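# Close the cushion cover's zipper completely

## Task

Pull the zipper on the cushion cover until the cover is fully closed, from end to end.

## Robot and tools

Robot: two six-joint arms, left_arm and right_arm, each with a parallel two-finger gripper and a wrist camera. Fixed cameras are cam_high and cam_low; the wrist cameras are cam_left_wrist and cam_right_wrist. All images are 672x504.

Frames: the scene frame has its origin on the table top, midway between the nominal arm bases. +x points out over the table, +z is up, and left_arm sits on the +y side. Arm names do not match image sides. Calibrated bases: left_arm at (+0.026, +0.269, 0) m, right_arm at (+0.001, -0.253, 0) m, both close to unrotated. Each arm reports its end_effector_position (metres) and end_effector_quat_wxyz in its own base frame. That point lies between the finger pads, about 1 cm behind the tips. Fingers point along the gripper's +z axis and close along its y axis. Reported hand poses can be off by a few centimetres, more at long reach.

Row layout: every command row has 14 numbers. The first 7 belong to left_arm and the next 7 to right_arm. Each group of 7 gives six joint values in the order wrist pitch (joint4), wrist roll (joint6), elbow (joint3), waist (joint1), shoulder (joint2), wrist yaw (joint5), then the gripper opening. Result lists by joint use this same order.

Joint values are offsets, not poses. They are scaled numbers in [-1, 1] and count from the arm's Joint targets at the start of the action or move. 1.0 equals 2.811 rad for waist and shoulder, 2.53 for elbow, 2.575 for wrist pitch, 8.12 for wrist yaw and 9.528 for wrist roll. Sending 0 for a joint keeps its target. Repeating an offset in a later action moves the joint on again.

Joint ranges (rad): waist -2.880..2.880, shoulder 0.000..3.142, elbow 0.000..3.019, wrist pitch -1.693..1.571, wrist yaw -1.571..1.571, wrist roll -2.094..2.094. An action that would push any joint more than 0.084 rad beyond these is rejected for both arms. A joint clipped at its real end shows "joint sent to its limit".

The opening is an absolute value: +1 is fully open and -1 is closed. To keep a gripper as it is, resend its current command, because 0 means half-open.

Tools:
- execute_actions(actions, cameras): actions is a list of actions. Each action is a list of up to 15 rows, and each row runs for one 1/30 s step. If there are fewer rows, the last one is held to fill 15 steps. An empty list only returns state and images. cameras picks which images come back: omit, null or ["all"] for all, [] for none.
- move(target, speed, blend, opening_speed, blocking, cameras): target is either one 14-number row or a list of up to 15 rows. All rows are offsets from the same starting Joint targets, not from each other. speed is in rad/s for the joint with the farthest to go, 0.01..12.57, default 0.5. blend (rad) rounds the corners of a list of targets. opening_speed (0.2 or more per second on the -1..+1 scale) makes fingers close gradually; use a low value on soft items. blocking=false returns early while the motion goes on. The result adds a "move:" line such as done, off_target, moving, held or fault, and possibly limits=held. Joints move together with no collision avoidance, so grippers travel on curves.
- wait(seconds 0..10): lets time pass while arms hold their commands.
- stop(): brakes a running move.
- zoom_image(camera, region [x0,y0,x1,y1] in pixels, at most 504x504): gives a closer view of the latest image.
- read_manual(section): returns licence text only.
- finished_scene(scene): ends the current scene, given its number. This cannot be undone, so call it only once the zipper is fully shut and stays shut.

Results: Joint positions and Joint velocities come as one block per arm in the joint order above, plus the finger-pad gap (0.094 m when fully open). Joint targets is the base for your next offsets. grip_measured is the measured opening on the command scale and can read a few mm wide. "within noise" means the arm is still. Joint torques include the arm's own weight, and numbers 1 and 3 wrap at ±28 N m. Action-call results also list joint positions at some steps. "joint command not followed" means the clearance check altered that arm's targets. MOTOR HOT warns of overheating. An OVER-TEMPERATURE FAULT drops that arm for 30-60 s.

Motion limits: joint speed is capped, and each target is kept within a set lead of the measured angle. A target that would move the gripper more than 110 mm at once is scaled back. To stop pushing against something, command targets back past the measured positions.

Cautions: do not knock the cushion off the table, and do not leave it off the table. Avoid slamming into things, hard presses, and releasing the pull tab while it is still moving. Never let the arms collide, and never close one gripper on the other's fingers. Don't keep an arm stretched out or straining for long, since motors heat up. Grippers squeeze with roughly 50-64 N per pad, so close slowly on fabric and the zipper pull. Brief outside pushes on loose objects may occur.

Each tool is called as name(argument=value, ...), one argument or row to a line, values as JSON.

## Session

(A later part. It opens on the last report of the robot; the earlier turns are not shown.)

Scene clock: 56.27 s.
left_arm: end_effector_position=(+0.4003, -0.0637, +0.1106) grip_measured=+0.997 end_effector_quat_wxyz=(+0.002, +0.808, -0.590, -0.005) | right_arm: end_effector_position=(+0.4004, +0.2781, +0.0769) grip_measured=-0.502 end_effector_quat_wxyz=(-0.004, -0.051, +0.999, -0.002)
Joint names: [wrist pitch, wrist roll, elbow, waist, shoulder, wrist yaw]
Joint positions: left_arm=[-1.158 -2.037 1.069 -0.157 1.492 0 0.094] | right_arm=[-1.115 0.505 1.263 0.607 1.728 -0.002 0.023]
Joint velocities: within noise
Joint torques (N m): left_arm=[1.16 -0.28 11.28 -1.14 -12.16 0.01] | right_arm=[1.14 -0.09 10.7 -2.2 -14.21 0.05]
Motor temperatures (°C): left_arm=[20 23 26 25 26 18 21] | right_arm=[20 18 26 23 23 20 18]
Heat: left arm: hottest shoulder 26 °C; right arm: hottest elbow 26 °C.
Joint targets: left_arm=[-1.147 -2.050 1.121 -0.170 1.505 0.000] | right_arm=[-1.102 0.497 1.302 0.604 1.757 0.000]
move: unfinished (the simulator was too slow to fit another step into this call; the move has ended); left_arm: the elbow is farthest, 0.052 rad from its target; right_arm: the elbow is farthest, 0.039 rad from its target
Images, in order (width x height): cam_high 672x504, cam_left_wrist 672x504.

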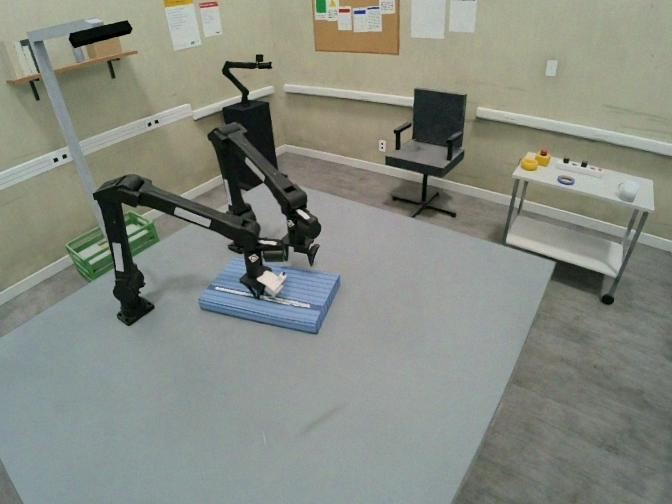

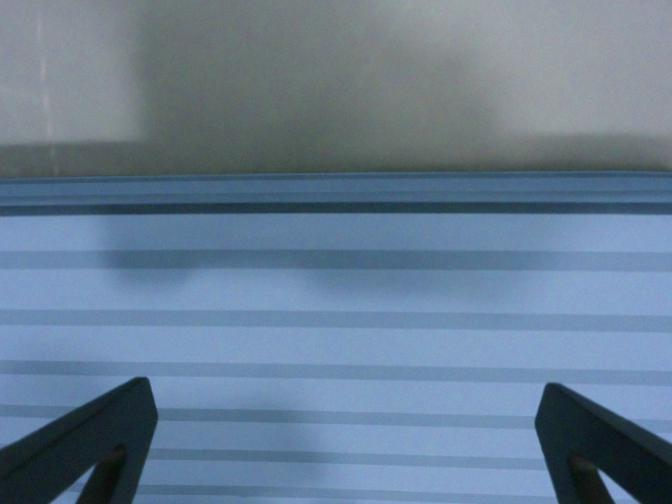

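move(
  target=[0.0765,0,-0.0609,0,0.0519,0,1,0.0074,-0.0146,-0.0324,0.0007,-0.0274,0,-0.5],
  speed=0.1,
  cameras=["cam_left_wrist","cam_right_wrist"],
)

zoom_image(
  camera="cam_right_wrist",
  region=[220, 250, 450, 500],
)

Scene clock: 61.20 s.
left_arm: end_effector_position=(+0.4157, -0.0661, +0.0596) grip_measured=+0.997 end_effector_quat_wxyz=(-0.005, +0.808, -0.589, +0.010) | right_arm: end_effector_position=(+0.3927, +0.2727, +0.0773) grip_measured=-0.501 end_effector_quat_wxyz=(+0.001, -0.119, +0.993, +0.002)
Joint names: [wrist pitch, wrist roll, elbow, waist, shoulder, wrist yaw]
Joint positions: left_arm=[-0.987 -2.039 1.016 -0.157 1.577 -0.001 0.094] | right_arm=[-1.093 0.369 1.224 0.607 1.698 -0.002 0.023]
Joint velocities: within noise
Joint torques (N m): left_arm=[2.37 -0.26 2.89 -1.49 -8.18 0.02] | right_arm=[1.05 -0.11 7.34 -2.14 -17.67 0.04]
Motor temperatures (°C): left_arm=[20 23 26 25 26 18 21] | right_arm=[20 18 26 23 23 20 17]
Heat: left arm: hottest shoulder 26 °C; right arm: hottest elbow 26 °C.
Joint targets: left_arm=[-0.950 -2.049 0.967 -0.170 1.651 0.000] | right_arm=[-1.083 0.358 1.220 0.606 1.680 0.000]
move: off_target (left_arm); left_arm: the shoulder is farthest, 0.074 rad from its target
Images, in order (width x height): cam_left_wrist 672x504, cam_right_wrist 672x504.

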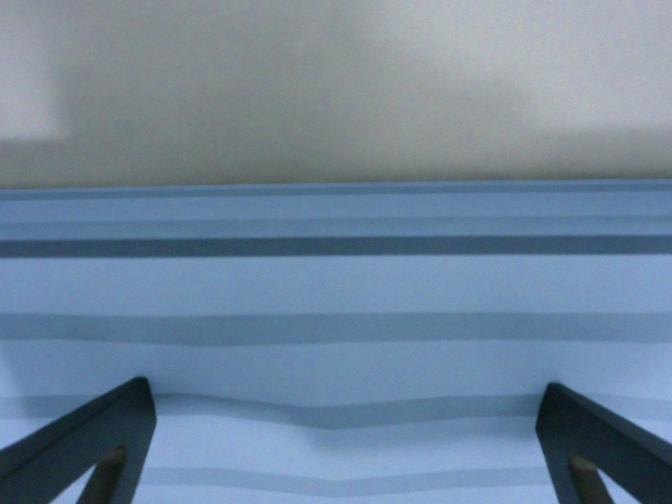

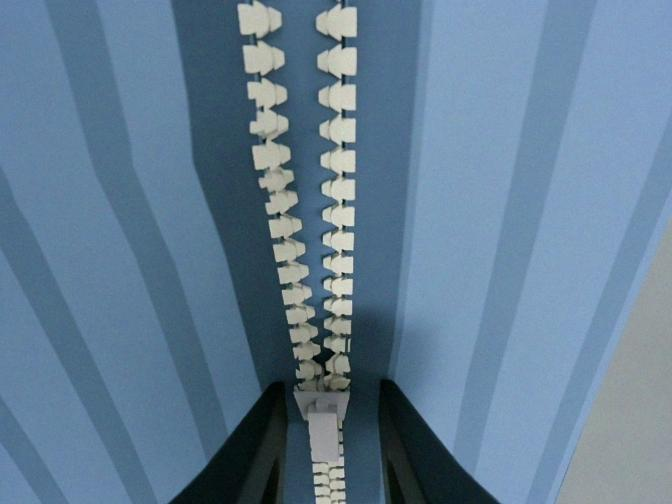

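Scaled by 2.016.

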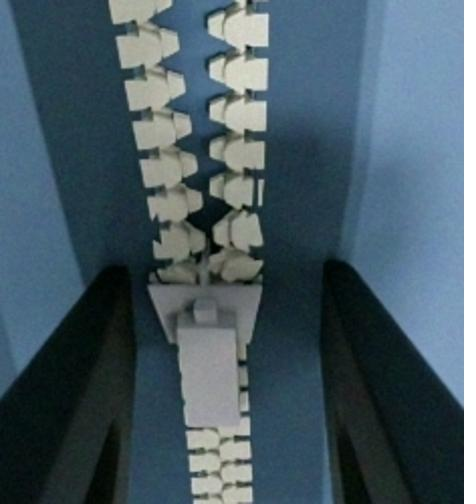

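move(
  target=[
    [0,0,0,0,0,0,1,-0.014,0,0,0.001,0,0,-0.5],
    [0,0,0,0,0,0,1,-0.014,0,0,0.001,0,0,-1],
  ],
  speed=0.1,
  opening_speed=0.4,
  cameras=["cam_right_wrist"],
)

zoom_image(
  camera="cam_right_wrist",
  region=[220, 250, 450, 500],
)

Scene clock: 64.70 s.
left_arm: end_effector_position=(+0.4157, -0.0661, +0.0596) grip_measured=+0.997 end_effector_quat_wxyz=(-0.005, +0.808, -0.589, +0.010) | right_arm: end_effector_position=(+0.3897, +0.2708, +0.0777) grip_measured=-0.823 end_effector_quat_wxyz=(-0.005, -0.120, +0.993, -0.001)
Joint names: [wrist pitch, wrist roll, elbow, waist, shoulder, wrist yaw]
Joint positions: left_arm=[-0.987 -2.039 1.016 -0.157 1.577 -0.001 0.094] | right_arm=[-1.107 0.368 1.224 0.607 1.697 -0.002 0.008]
Joint velocities: within noise
Joint torques (N m): left_arm=[2.39 -0.29 2.84 -1.26 -8 0.03] | right_arm=[0.05 -0.09 7.36 -1.85 -17.49 0.09]
Motor temperatures (°C): left_arm=[20 23 26 25 26 18 21] | right_arm=[20 18 26 23 23 20 17]
Heat: left arm: hottest shoulder 26 °C; right arm: hottest elbow 26 °C.
Joint targets: left_arm=[-0.950 -2.049 0.967 -0.170 1.651 0.000] | right_arm=[-1.118 0.358 1.220 0.609 1.680 0.000]
move: off_target (left_arm); left_arm: the shoulder is farthest, 0.074 rad from its target
Images, in order (width x height): cam_right_wrist 672x504.

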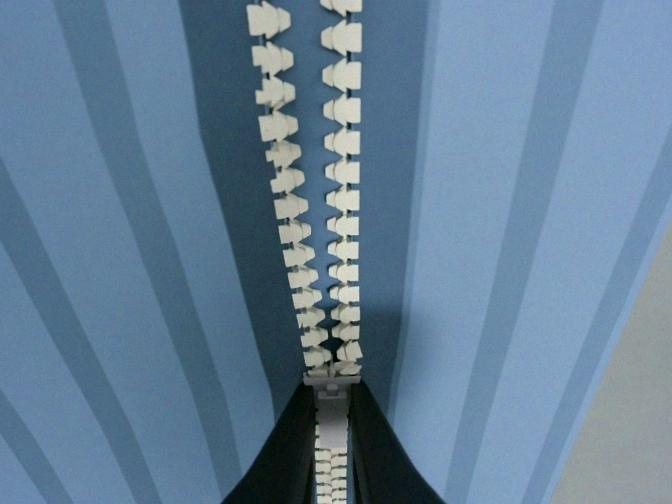

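Scaled by 2.016.

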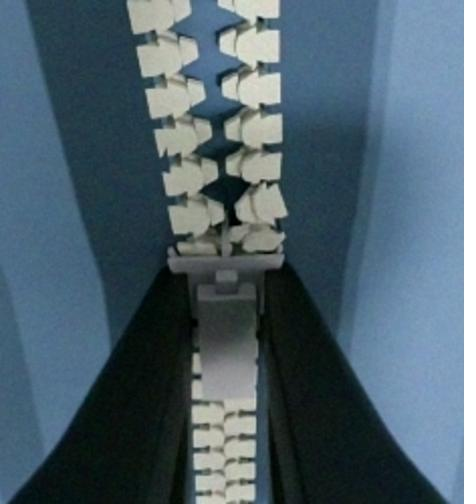

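move(
  target=[
    [0,0,0,0,0,0,1,-0.0027,-0.0055,0.0700,-0.0164,0.0516,0,-1],
    [0,0,0,0,0,0,1,-0.0202,-0.0081,0.1304,-0.0253,0.0900,0,-1],
  ],
  speed=0.1,
  blend=0.02,
  cameras=["cam_left_wrist","cam_right_wrist","cam_high"],
)

zoom_image(
  camera="cam_high",
  region=[180, 220, 370, 380],
)

Scene clock: 69.80 s.
left_arm: end_effector_position=(+0.4214, -0.0670, +0.0598) grip_measured=+0.997 end_effector_quat_wxyz=(-0.011, +0.809, -0.588, +0.020) | right_arm: end_effector_position=(+0.4734, +0.2907, +0.0793) grip_measured=-0.824 end_effector_quat_wxyz=(-0.003, -0.132, +0.991, +0.000)
Joint names: [wrist pitch, wrist roll, elbow, waist, shoulder, wrist yaw]
Joint positions: left_arm=[-0.963 -2.042 1.016 -0.157 1.577 -0.001 0.094] | right_arm=[-1.188 0.286 1.497 0.551 1.885 -0.002 0.008]
Joint velocities: within noise
Joint torques (N m): left_arm=[1.37 -0.23 2.89 -1.08 -8.18 0.03] | right_arm=[1.37 -0.06 12.19 -3.02 -15.38 0.05]
Motor temperatures (°C): left_arm=[20 23 26 24 26 18 21] | right_arm=[20 18 27 23 23 20 18]
Heat: left arm: hottest shoulder 26 °C; right arm: hottest elbow 27 °C.
Joint targets: left_arm=[-0.950 -2.050 0.967 -0.170 1.651 0.000] | right_arm=[-1.171 0.281 1.550 0.538 1.933 0.000]
move: off_target (left_arm, right_arm); left_arm: the shoulder is farthest, 0.074 rad from its target; right_arm: the elbow is farthest, 0.053 rad from its target
Images, in order (width x height): cam_high 672x504, cam_left_wrist 672x504, cam_right_wrist 672x504.

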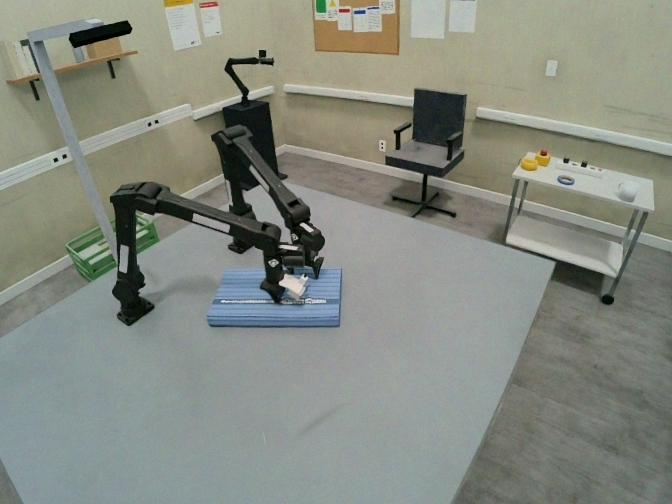

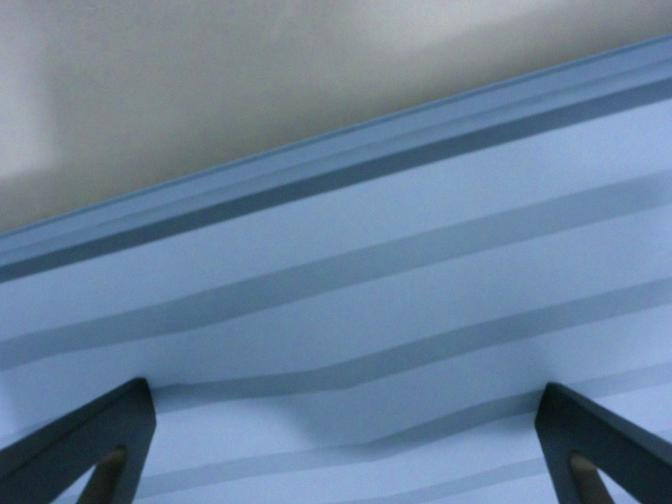

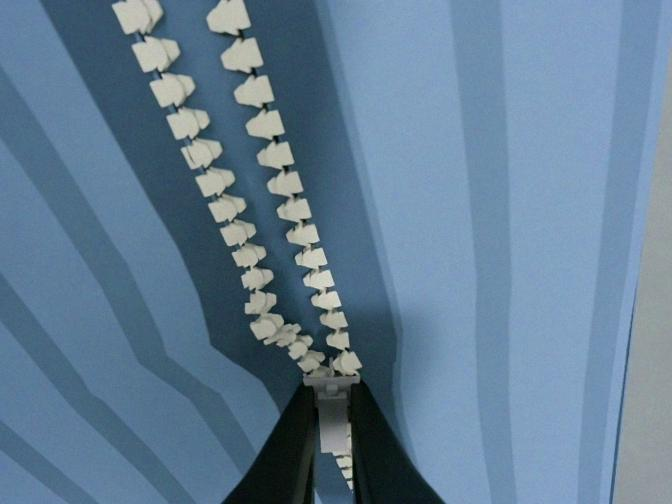

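Scaled by 2.653.

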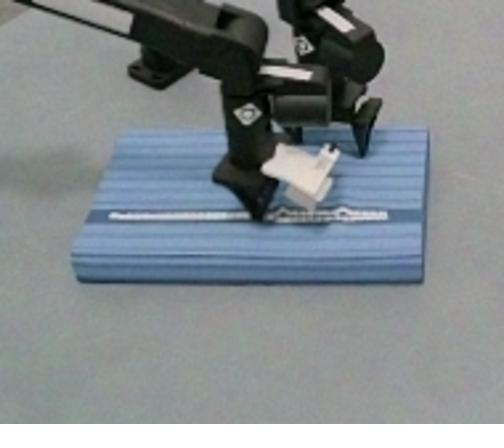

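move(
  target=[
    [0,0,0,0,-0.0427,0,1,0,0,0,0,0,0,-1],
    [-0.0971,0.2152,-0.1846,0,-0.3739,0,1,0,0,0,0,0,0,-1],
    [-0.0971,0.2152,-0.1846,-0.2106,-0.3739,0,-1,0,0,0,0,0,0,-1],
  ],
  speed=[0.4,1.2,1.0],
  opening_speed=1.0,
)

Scene clock: 79.03 s.
left_arm: end_effector_position=(+0.1458, -0.1362, +0.1306) grip_measured=-0.527 end_effector_quat_wxyz=(+0.131, +0.357, +0.923, -0.052) | right_arm: end_effector_position=(+0.4776, +0.2933, +0.0798) grip_measured=-0.824 end_effector_quat_wxyz=(-0.001, -0.132, +0.991, +0.001)
Joint names: [wrist pitch, wrist roll, elbow, waist, shoulder, wrist yaw]
Joint positions: left_arm=[-1.191 -0.011 0.514 -0.749 0.611 0 0.022] | right_arm=[-1.189 0.285 1.511 0.551 1.893 -0.002 0.008]
Joint velocities: left_arm=[-0.002 -0.022 -0.007 -0.005 -0.015 -0.051 -0.046] | right_arm=[within noise]
Joint torques (N m): left_arm=[0.98 -0.07 7.25 -1.38 -2.2 0.09] | right_arm=[1.39 -0.04 11.03 -2.96 -16.03 0.08]
Motor temperatures (°C): left_arm=[20 23 26 24 26 18 21] | right_arm=[20 18 27 23 24 20 18]
Heat: left arm: hottest shoulder 26 °C; right arm: hottest elbow 27 °C.
Joint targets: left_arm=[-1.200 0.001 0.500 -0.762 0.600 0.000] | right_arm=[-1.170 0.281 1.550 0.538 1.933 0.000]
Tool commands: left_gripper/opening=-0.633333 right_gripper/opening=-1.0
move: unfinished (the simulator was too slow to fit another step into this call; the move has ended); right_arm: the shoulder is farthest, 0.040 rad from its target

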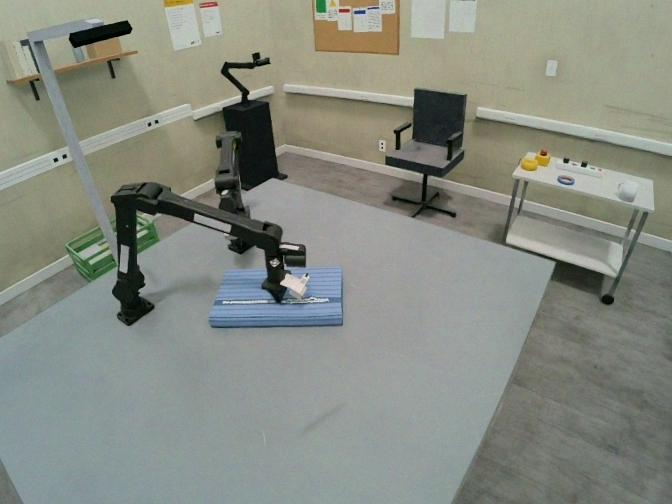

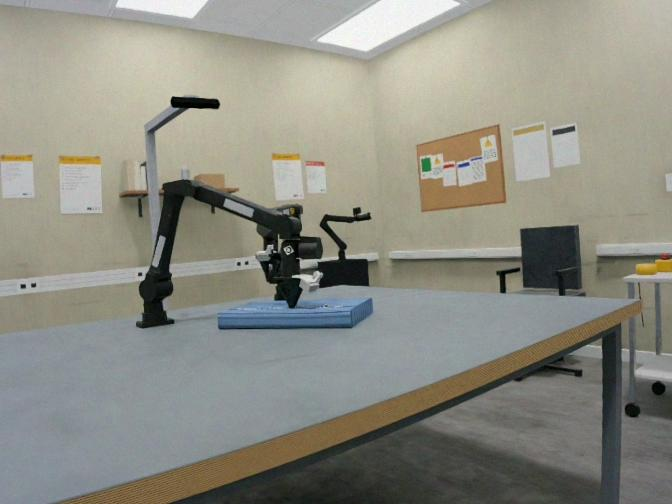

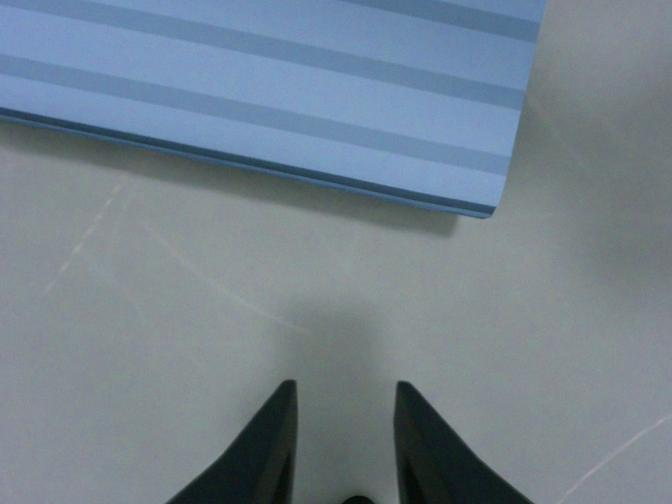

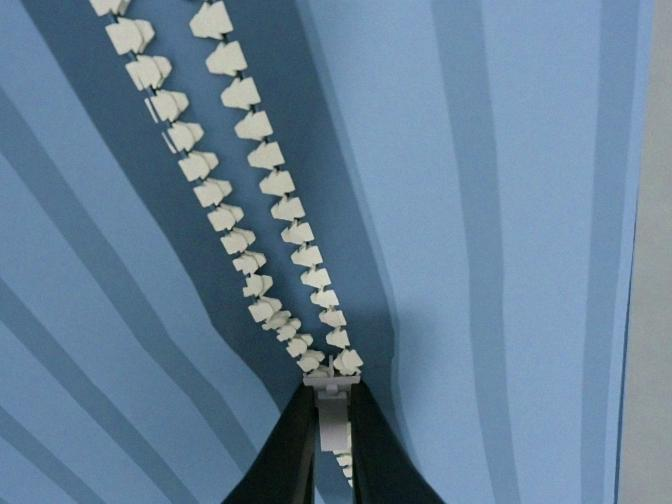

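move(
  target=[0.4016,0,0.0273,0.002,0.2022,0,-1,0,0,0,0,0,0,-1],
  speed=0.5,
  cameras=["cam_left_wrist","cam_high","cam_low"],
)

zoom_image(
  camera="cam_high",
  region=[180, 220, 370, 380],
)

Scene clock: 82.93 s.
left_arm: end_effector_position=(+0.2958, -0.2756, +0.0966) grip_measured=-0.988 end_effector_quat_wxyz=(+0.340, +0.336, +0.868, -0.136) | right_arm: end_effector_position=(+0.4776, +0.2933, +0.0798) grip_measured=-0.824 end_effector_quat_wxyz=(-0.001, -0.132, +0.991, +0.001)
Joint names: [wrist pitch, wrist roll, elbow, waist, shoulder, wrist yaw]
Joint positions: left_arm=[-0.184 -0.011 0.514 -0.749 1.152 0 0.001] | right_arm=[-1.189 0.285 1.511 0.551 1.893 -0.002 0.008]
Joint velocities: within noise
Joint torques (N m): left_arm=[2.88 -0.05 11.73 -1.08 -6.3 0.12] | right_arm=[1.43 -0.03 11.07 -2.9 -16.21 0.07]
Motor temperatures (°C): left_arm=[20 23 26 24 26 18 21] | right_arm=[20 18 27 23 24 20 18]
Heat: left arm: hottest shoulder 26 °C; right arm: hottest elbow 27 °C.
Joint targets: left_arm=[-0.166 0.001 0.569 -0.756 1.168 0.000] | right_arm=[-1.170 0.281 1.550 0.538 1.933 0.000]
move: off_target (left_arm, right_arm); left_arm: the elbow is farthest, 0.055 rad from its target; right_arm: the shoulder is farthest, 0.040 rad from its target
Images, in order (width x height): cam_high 672x504, cam_low 672x504, cam_left_wrist 672x504.

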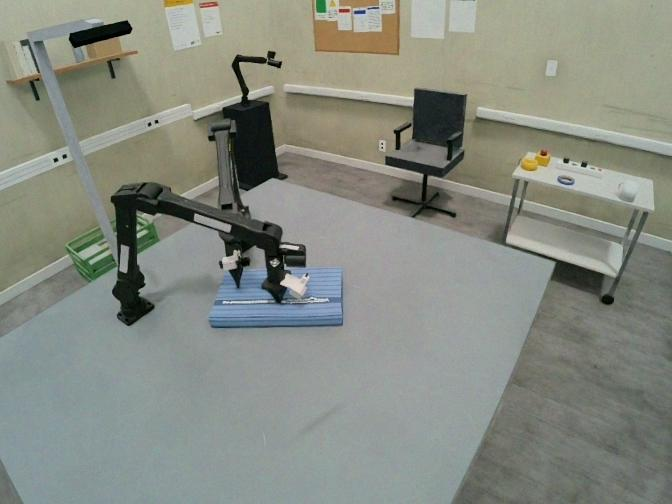

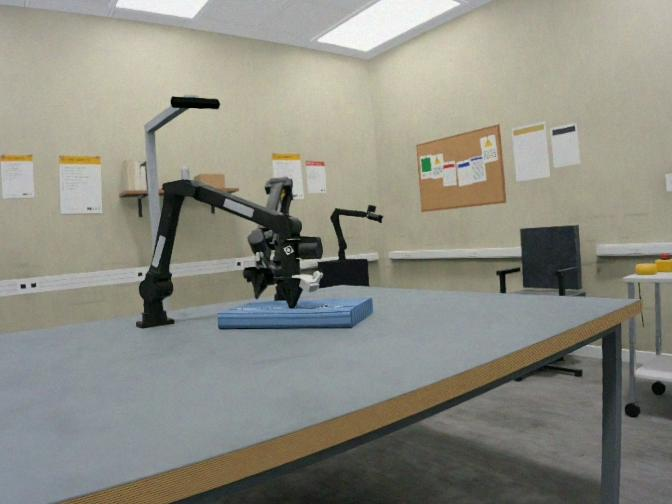

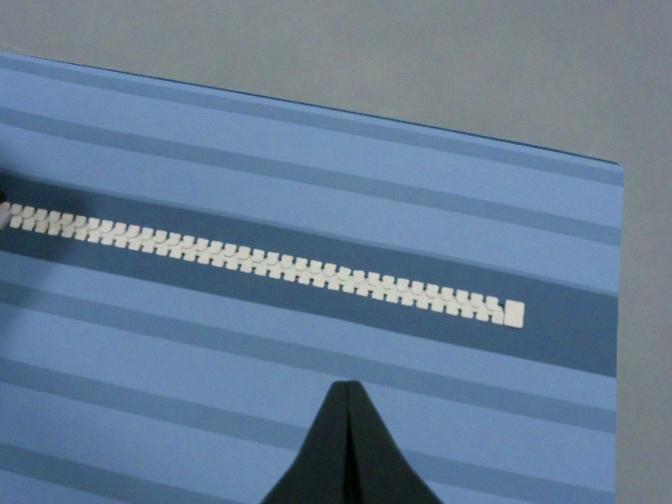

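Scaled by 2.653.

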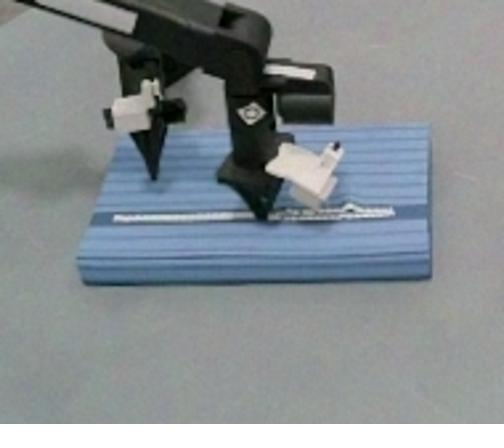

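move(
  target=[
    [0.0210,0,0.0265,-0.0181,0.0393,0,-1,0,0,0,0,0,0,-1],
    [0.1282,0,-0.0217,-0.0181,0.1099,0,-1,0,0,0,0,0,0,-1],
  ],
  speed=[0.3,0.1],
  cameras=["cam_left_wrist","cam_high"],
)

zoom_image(
  camera="cam_high",
  region=[180, 220, 370, 380],
)

Scene clock: 88.53 s.
left_arm: end_effector_position=(+0.3256, -0.3320, +0.0643) grip_measured=-0.988 end_effector_quat_wxyz=(+0.389, +0.346, +0.838, -0.165) | right_arm: end_effector_position=(+0.4779, +0.2932, +0.0798) grip_measured=-0.824 end_effector_quat_wxyz=(+0.000, -0.132, +0.991, +0.001)
Joint names: [wrist pitch, wrist roll, elbow, waist, shoulder, wrist yaw]
Joint positions: left_arm=[0.175 -0.011 0.545 -0.794 1.418 0 0.001] | right_arm=[-1.188 0.285 1.511 0.551 1.893 -0.002 0.008]
Joint velocities: within noise
Joint torques (N m): left_arm=[1.8 -0.06 3.77 -1.55 -5.71 0.1] | right_arm=[1.37 -0.05 11.07 -2.78 -16.38 0.06]
Motor temperatures (°C): left_arm=[20 23 26 24 26 18 21] | right_arm=[20 18 27 23 24 20 18]
Heat: left arm: hottest shoulder 26 °C; right arm: hottest elbow 27 °C.
Joint targets: left_arm=[0.164 0.001 0.514 -0.807 1.477 0.000] | right_arm=[-1.170 0.281 1.550 0.538 1.933 0.000]
move: off_target (left_arm, right_arm); left_arm: the shoulder is farthest, 0.059 rad from its target; right_arm: the shoulder is farthest, 0.040 rad from its target
Images, in order (width x height): cam_high 672x504, cam_left_wrist 672x504.

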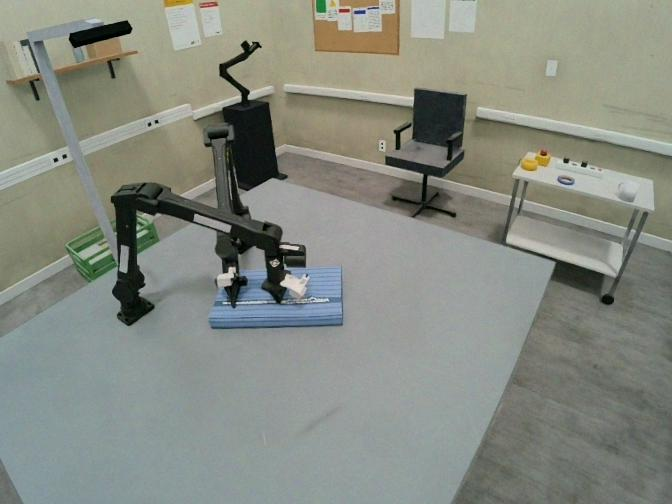

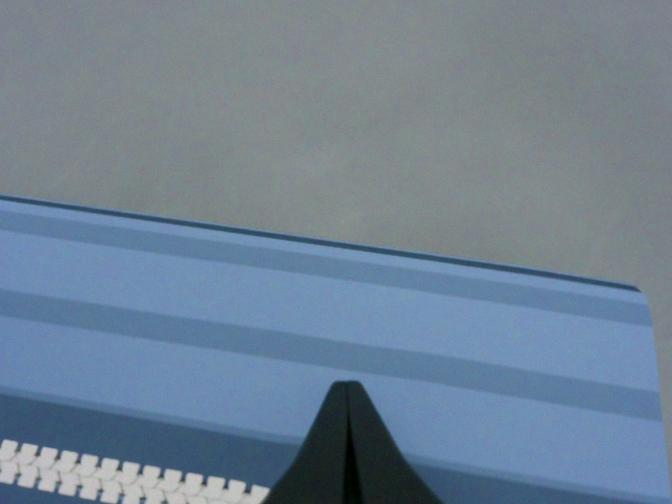

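Scaled by 2.653.

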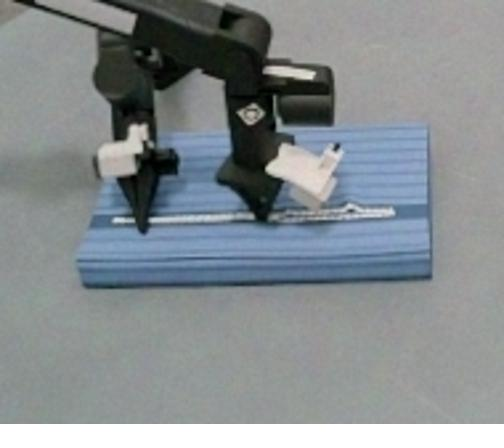

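move(
  target=[0,0,-0.008,0,0.0107,0,-1,-0.0175,-0.0253,0.0640,0,0.0416,0,-1],
  speed=0.08,
  cameras=["cam_left_wrist","cam_high","cam_right_wrist"],
)

zoom_image(
  camera="cam_high",
  region=[180, 220, 370, 380],
)

Scene clock: 93.77 s.
left_arm: end_effector_position=(+0.3280, -0.3314, +0.0617) grip_measured=-0.988 end_effector_quat_wxyz=(+0.394, +0.343, +0.837, -0.161) | right_arm: end_effector_position=(+0.5154, +0.3138, +0.0805) grip_measured=-0.828 end_effector_quat_wxyz=(+0.006, -0.246, +0.969, +0.002)
Joint names: [wrist pitch, wrist roll, elbow, waist, shoulder, wrist yaw]
Joint positions: left_arm=[0.197 -0.01 0.541 -0.794 1.43 -0.013 0.001] | right_arm=[-1.233 0.05 1.666 0.547 1.991 -0.001 0.008]
Joint velocities: within noise
Joint torques (N m): left_arm=[0.88 -0.09 2.41 -1.26 -4.42 0.68] | right_arm=[1.36 -0.11 11.82 -2.84 -16.38 -0.03]
Motor temperatures (°C): left_arm=[20 23 26 24 26 18 21] | right_arm=[20 18 28 23 24 20 18]
Heat: left arm: hottest shoulder 26 °C; right arm: hottest elbow 28 °C.
Joint targets: left_arm=[0.164 0.001 0.494 -0.807 1.508 0.000] | right_arm=[-1.216 0.040 1.712 0.538 2.050 0.000]
move: off_target (left_arm, right_arm); left_arm: the shoulder is farthest, 0.077 rad from its target; right_arm: the shoulder is farthest, 0.059 rad from its target
Images, in order (width x height): cam_high 672x504, cam_left_wrist 672x504, cam_right_wrist 672x504.

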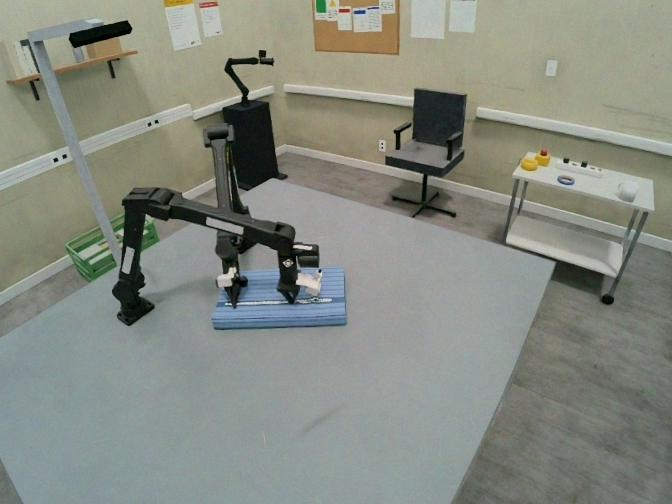

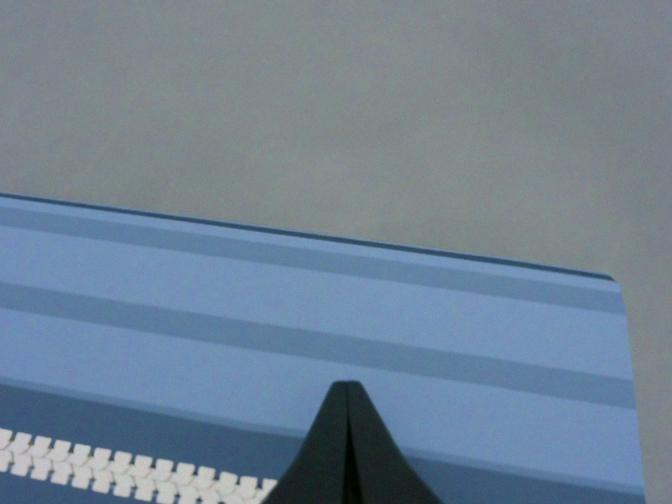

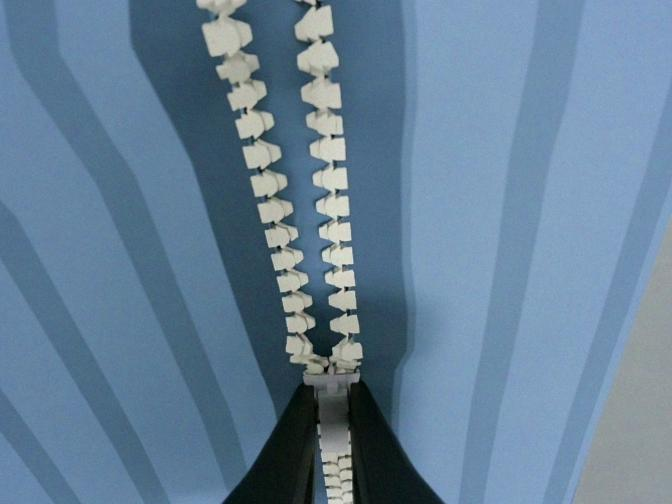

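Scaled by 2.653.

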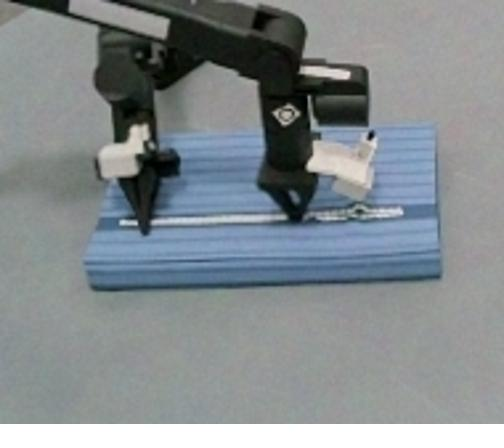

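move(
  target=[0,0,0,0,0,0,-1,-0.0311,-0.0044,0.0806,0.0007,0.0498,0,-1],
  speed=0.09,
  cameras=["cam_left_wrist","cam_high","cam_right_wrist"],
)

zoom_image(
  camera="cam_high",
  region=[180, 220, 370, 380],
)

Scene clock: 97.40 s.
left_arm: end_effector_position=(+0.3287, -0.3311, +0.0618) grip_measured=-0.988 end_effector_quat_wxyz=(+0.396, +0.343, +0.837, -0.160) | right_arm: end_effector_position=(+0.5496, +0.3346, +0.0816) grip_measured=-0.848 end_effector_quat_wxyz=(-0.004, -0.266, +0.964, -0.001)
Joint names: [wrist pitch, wrist roll, elbow, waist, shoulder, wrist yaw]
Joint positions: left_arm=[0.2 -0.009 0.541 -0.794 1.431 -0.017 0.001] | right_arm=[-1.333 0.009 1.866 0.547 2.111 -0.001 0.007]
Joint velocities: within noise
Joint torques (N m): left_arm=[0.76 -0.1 2.43 -1.2 -4.37 0.82] | right_arm=[2.29 -0.09 12.3 -2.61 -16.62 -0.01]
Motor temperatures (°C): left_arm=[20 23 26 24 26 18 21] | right_arm=[20 18 28 23 24 20 18]
Heat: left arm: hottest shoulder 26 °C; right arm: hottest elbow 28 °C.
Joint targets: left_arm=[0.164 0.001 0.494 -0.807 1.507 0.000] | right_arm=[-1.296 -0.002 1.916 0.540 2.190 0.000]
move: off_target (left_arm, right_arm); left_arm: the shoulder is farthest, 0.077 rad from its target; right_arm: the shoulder is farthest, 0.079 rad from its target
Images, in order (width x height): cam_high 672x504, cam_left_wrist 672x504, cam_right_wrist 672x504.

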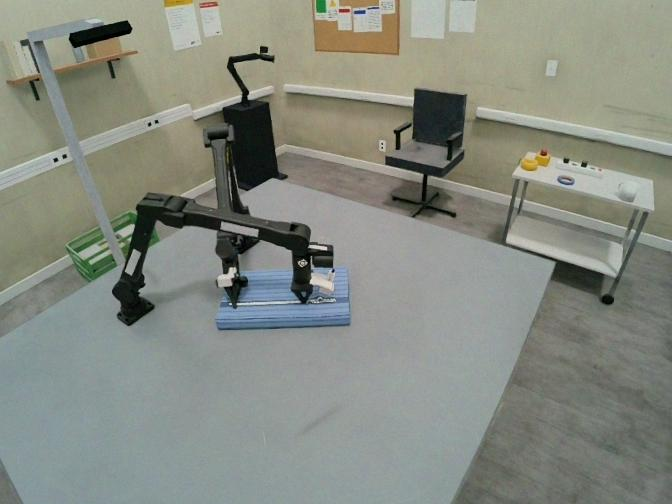

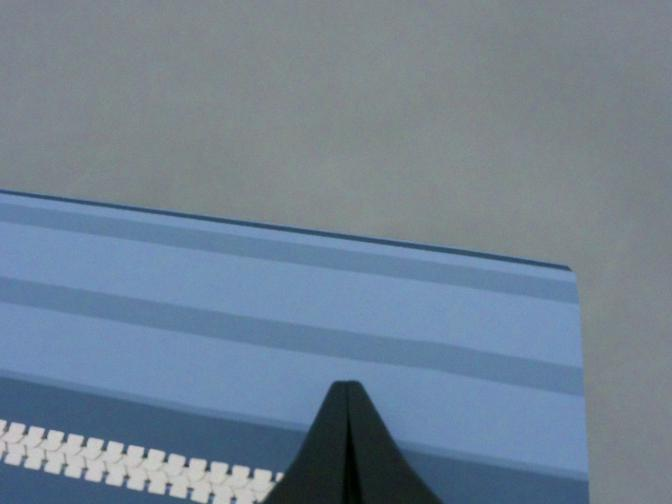

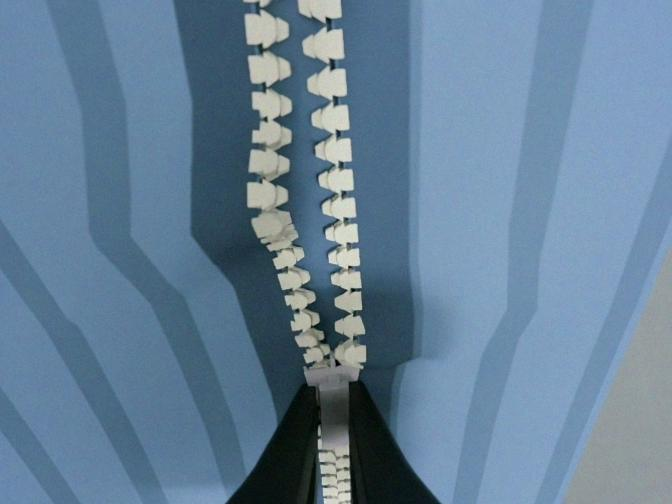

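Scaled by 2.653.

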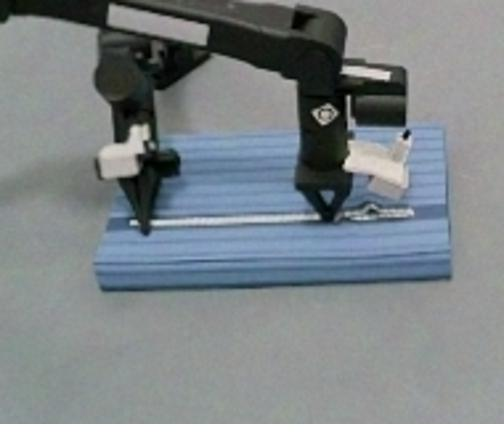

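move(
  target=[0,0,0,-0.0224,0.0071,0,-1,-0.0346,0,0.0949,0,0.0544,0,-1],
  speed=0.08,
  cameras=["cam_left_wrist","cam_high","cam_right_wrist"],
)

zoom_image(
  camera="cam_high",
  region=[180, 220, 370, 380],
)

Scene clock: 102.13 s.
left_arm: end_effector_position=(+0.2846, -0.3371, +0.0150) grip_measured=-0.988 end_effector_quat_wxyz=(+0.337, +0.394, +0.841, -0.154) | right_arm: end_effector_position=(+0.6022, +0.3667, +0.0837) grip_measured=-0.848 end_effector_quat_wxyz=(+0.019, -0.266, +0.964, +0.006)
Joint names: [wrist pitch, wrist roll, elbow, waist, shoulder, wrist yaw]
Joint positions: left_arm=[0.178 0.008 0.509 -0.869 1.5 0 0.001] | right_arm=[-1.402 0.008 2.137 0.547 2.265 -0.001 0.007]
Joint velocities: within noise
Joint torques (N m): left_arm=[1.51 -0.25 4.23 -0.5 -8.47 0.1] | right_arm=[1.39 -0.1 10.15 -2.55 -18.78 -0.01]
Motor temperatures (°C): left_arm=[20 23 26 24 25 18 21] | right_arm=[20 18 29 23 24 20 18]
Heat: left arm: hottest elbow 26 °C; right arm: hottest elbow 29 °C.
Joint targets: left_arm=[0.164 0.001 0.494 -0.870 1.527 0.000] | right_arm=[-1.385 -0.002 2.156 0.540 2.343 0.000]
move: off_target (right_arm); right_arm: the shoulder is farthest, 0.078 rad from its target
Images, in order (width x height): cam_high 672x504, cam_left_wrist 672x504, cam_right_wrist 672x504.

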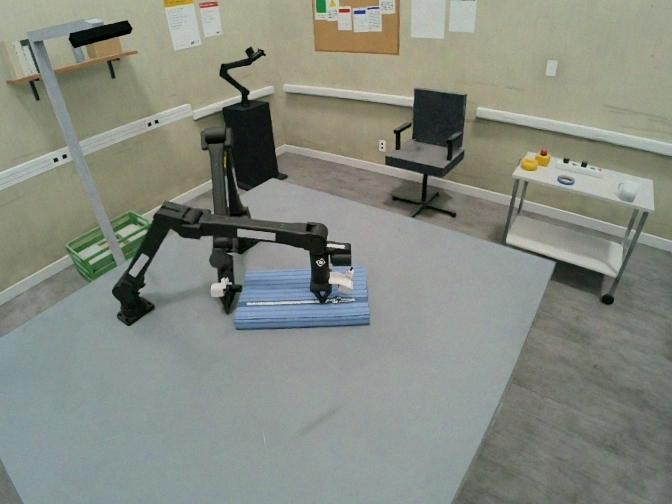

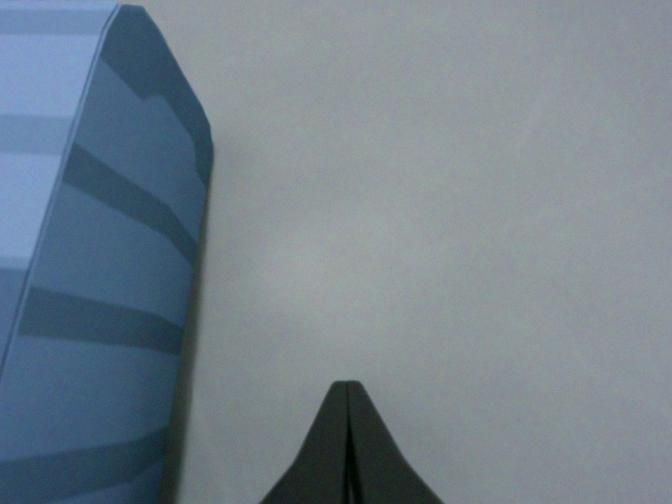

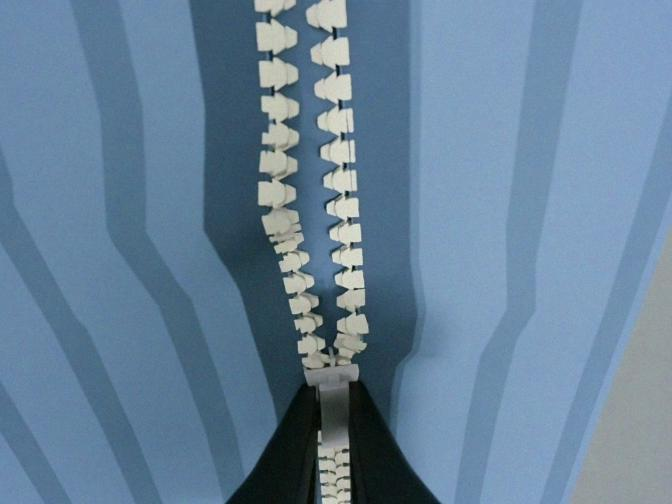

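Scaled by 2.653.

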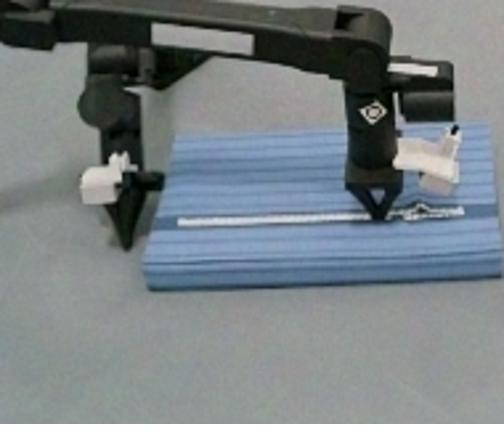

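move(
  target=[
    [0,0,0,0,-0.0996,0,-1,0,0,0,0,-0.01,0,-0.4],
    [-0.1460,0,-0.0047,0.0960,-0.1750,0,-1,0.0171,0,-0.0889,0.0018,-0.0733,0,-0.4],
  ],
  speed=[0.3,0.3],
  opening_speed=0.6,
)

zoom_image(
  camera="cam_high",
  region=[180, 220, 390, 380],
)

Scene clock: 109.37 s.
left_arm: end_effector_position=(+0.3237, -0.2280, +0.1229) grip_measured=-0.988 end_effector_quat_wxyz=(+0.378, +0.280, +0.874, -0.118) | right_arm: end_effector_position=(+0.5649, +0.3440, +0.0828) grip_measured=-0.401 end_effector_quat_wxyz=(+0.003, -0.267, +0.964, +0.001)
Joint names: [wrist pitch, wrist roll, elbow, waist, shoulder, wrist yaw]
Joint positions: left_arm=[-0.202 0.008 0.496 -0.613 1.05 0 0.001] | right_arm=[-1.35 0.008 1.938 0.547 2.152 -0.001 0.028]
Joint velocities: within noise
Joint torques (N m): left_arm=[1.89 -0.24 6.8 0.91 -8.18 0.1] | right_arm=[1.07 -0.11 7.94 -2.37 -25.7 -0.02]
Motor temperatures (°C): left_arm=[20 23 26 24 25 18 21] | right_arm=[20 18 29 23 24 20 18]
Heat: left arm: hottest elbow 26 °C; right arm: hottest elbow 29 °C.
Joint targets: left_arm=[-0.212 0.001 0.482 -0.600 1.035 0.000] | right_arm=[-1.341 -0.002 1.931 0.545 2.137 0.000]
move: done

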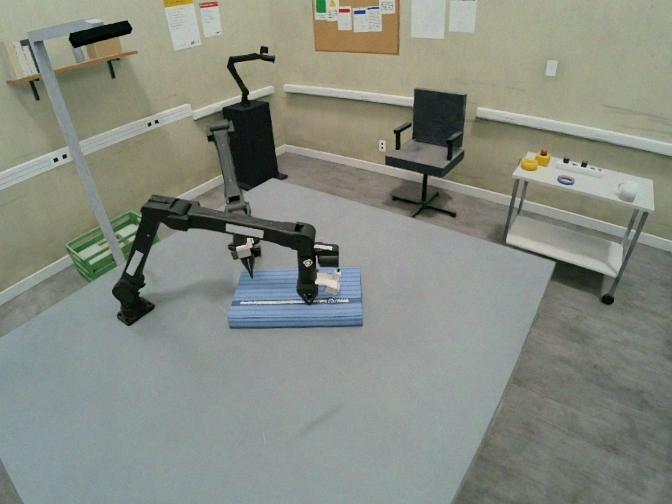

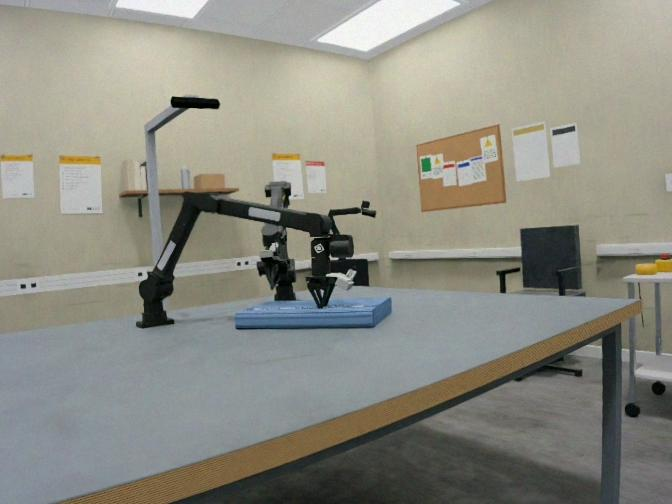

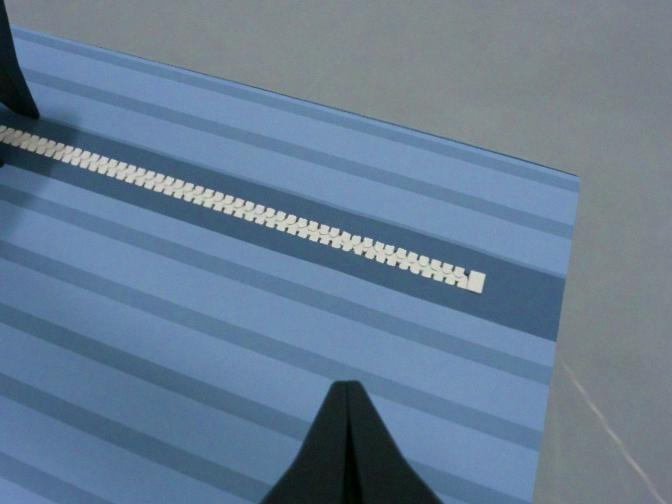

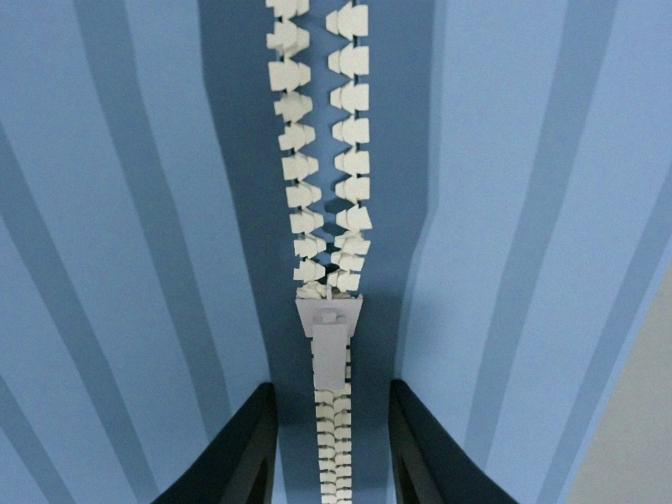

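Scaled by 2.400.

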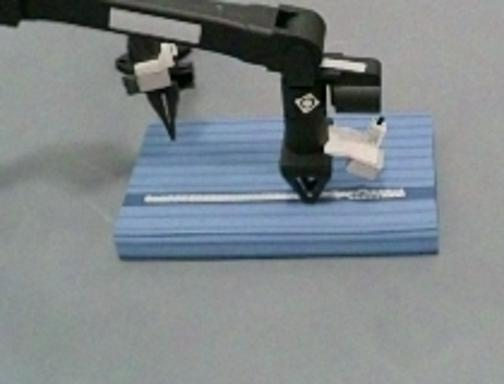

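move(
  target=[
    [0.1464,0,-0.0379,0,0.1124,0,-1,0.002,0,0,0,0.0235,0,-0.4],
    [0.1464,0,-0.0379,0,0.1124,0,-1,0.002,0,0,0,0.0235,0,-1],
  ],
  speed=0.15,
  opening_speed=0.5,
  cameras=["cam_right_wrist","cam_left_wrist"],
)

Scene clock: 115.27 s.
left_arm: end_effector_position=(+0.3422, -0.2412, +0.0647) grip_measured=-0.988 end_effector_quat_wxyz=(+0.408, +0.276, +0.861, -0.127) | right_arm: end_effector_position=(+0.5663, +0.3445, +0.0822) grip_measured=-0.900 end_effector_quat_wxyz=(+0.006, -0.267, +0.964, +0.001)
Joint names: [wrist pitch, wrist roll, elbow, waist, shoulder, wrist yaw]
Joint positions: left_arm=[0.183 0.008 0.421 -0.613 1.292 0 0.001] | right_arm=[-1.344 0.008 1.938 0.547 2.153 0.001 0.005]
Joint velocities: within noise
Joint torques (N m): left_arm=[1.46 -0.23 3.52 0.44 -3.66 0.07] | right_arm=[1.01 -0.1 8.03 -2.26 -19.84 -0.08]
Motor temperatures (°C): left_arm=[20 23 26 24 25 18 21] | right_arm=[19 18 29 23 24 20 18]
Heat: left arm: hottest elbow 26 °C; right arm: hottest elbow 29 °C.
Joint targets: left_arm=[0.165 0.001 0.386 -0.600 1.351 0.000] | right_arm=[-1.336 -0.002 1.931 0.545 2.203 0.000]
move: off_target (left_arm, right_arm); target 2's new numbers were sent with right_arm's shoulder 0.050 rad from that target; left_arm: the shoulder is farthest, 0.059 rad from its target; right_arm: the shoulder is farthest, 0.050 rad from its target
Images, in order (width x height): cam_left_wrist 672x504, cam_right_wrist 672x504.

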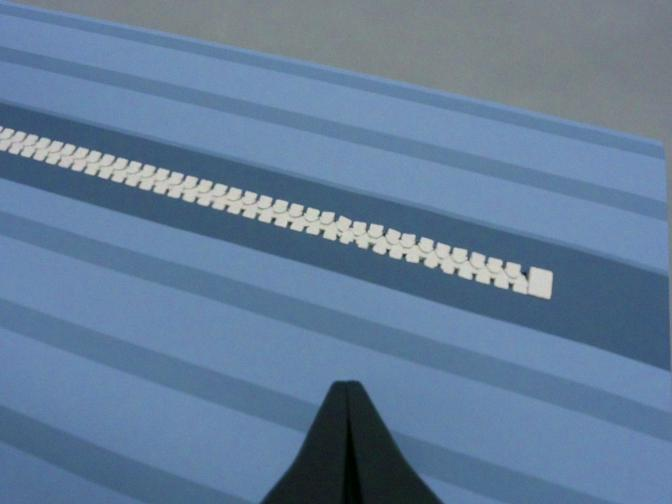

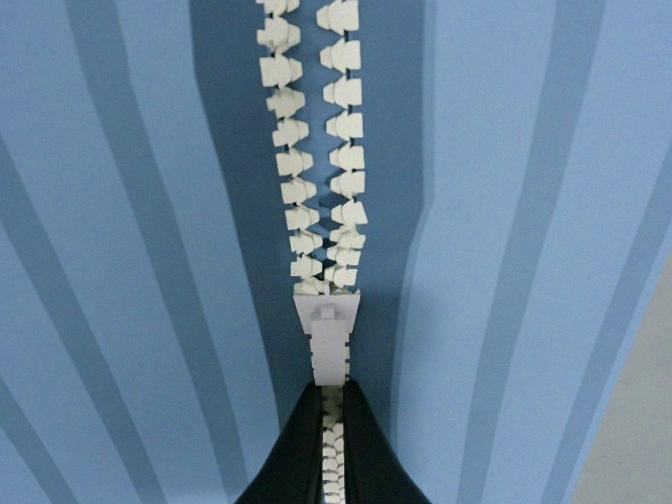

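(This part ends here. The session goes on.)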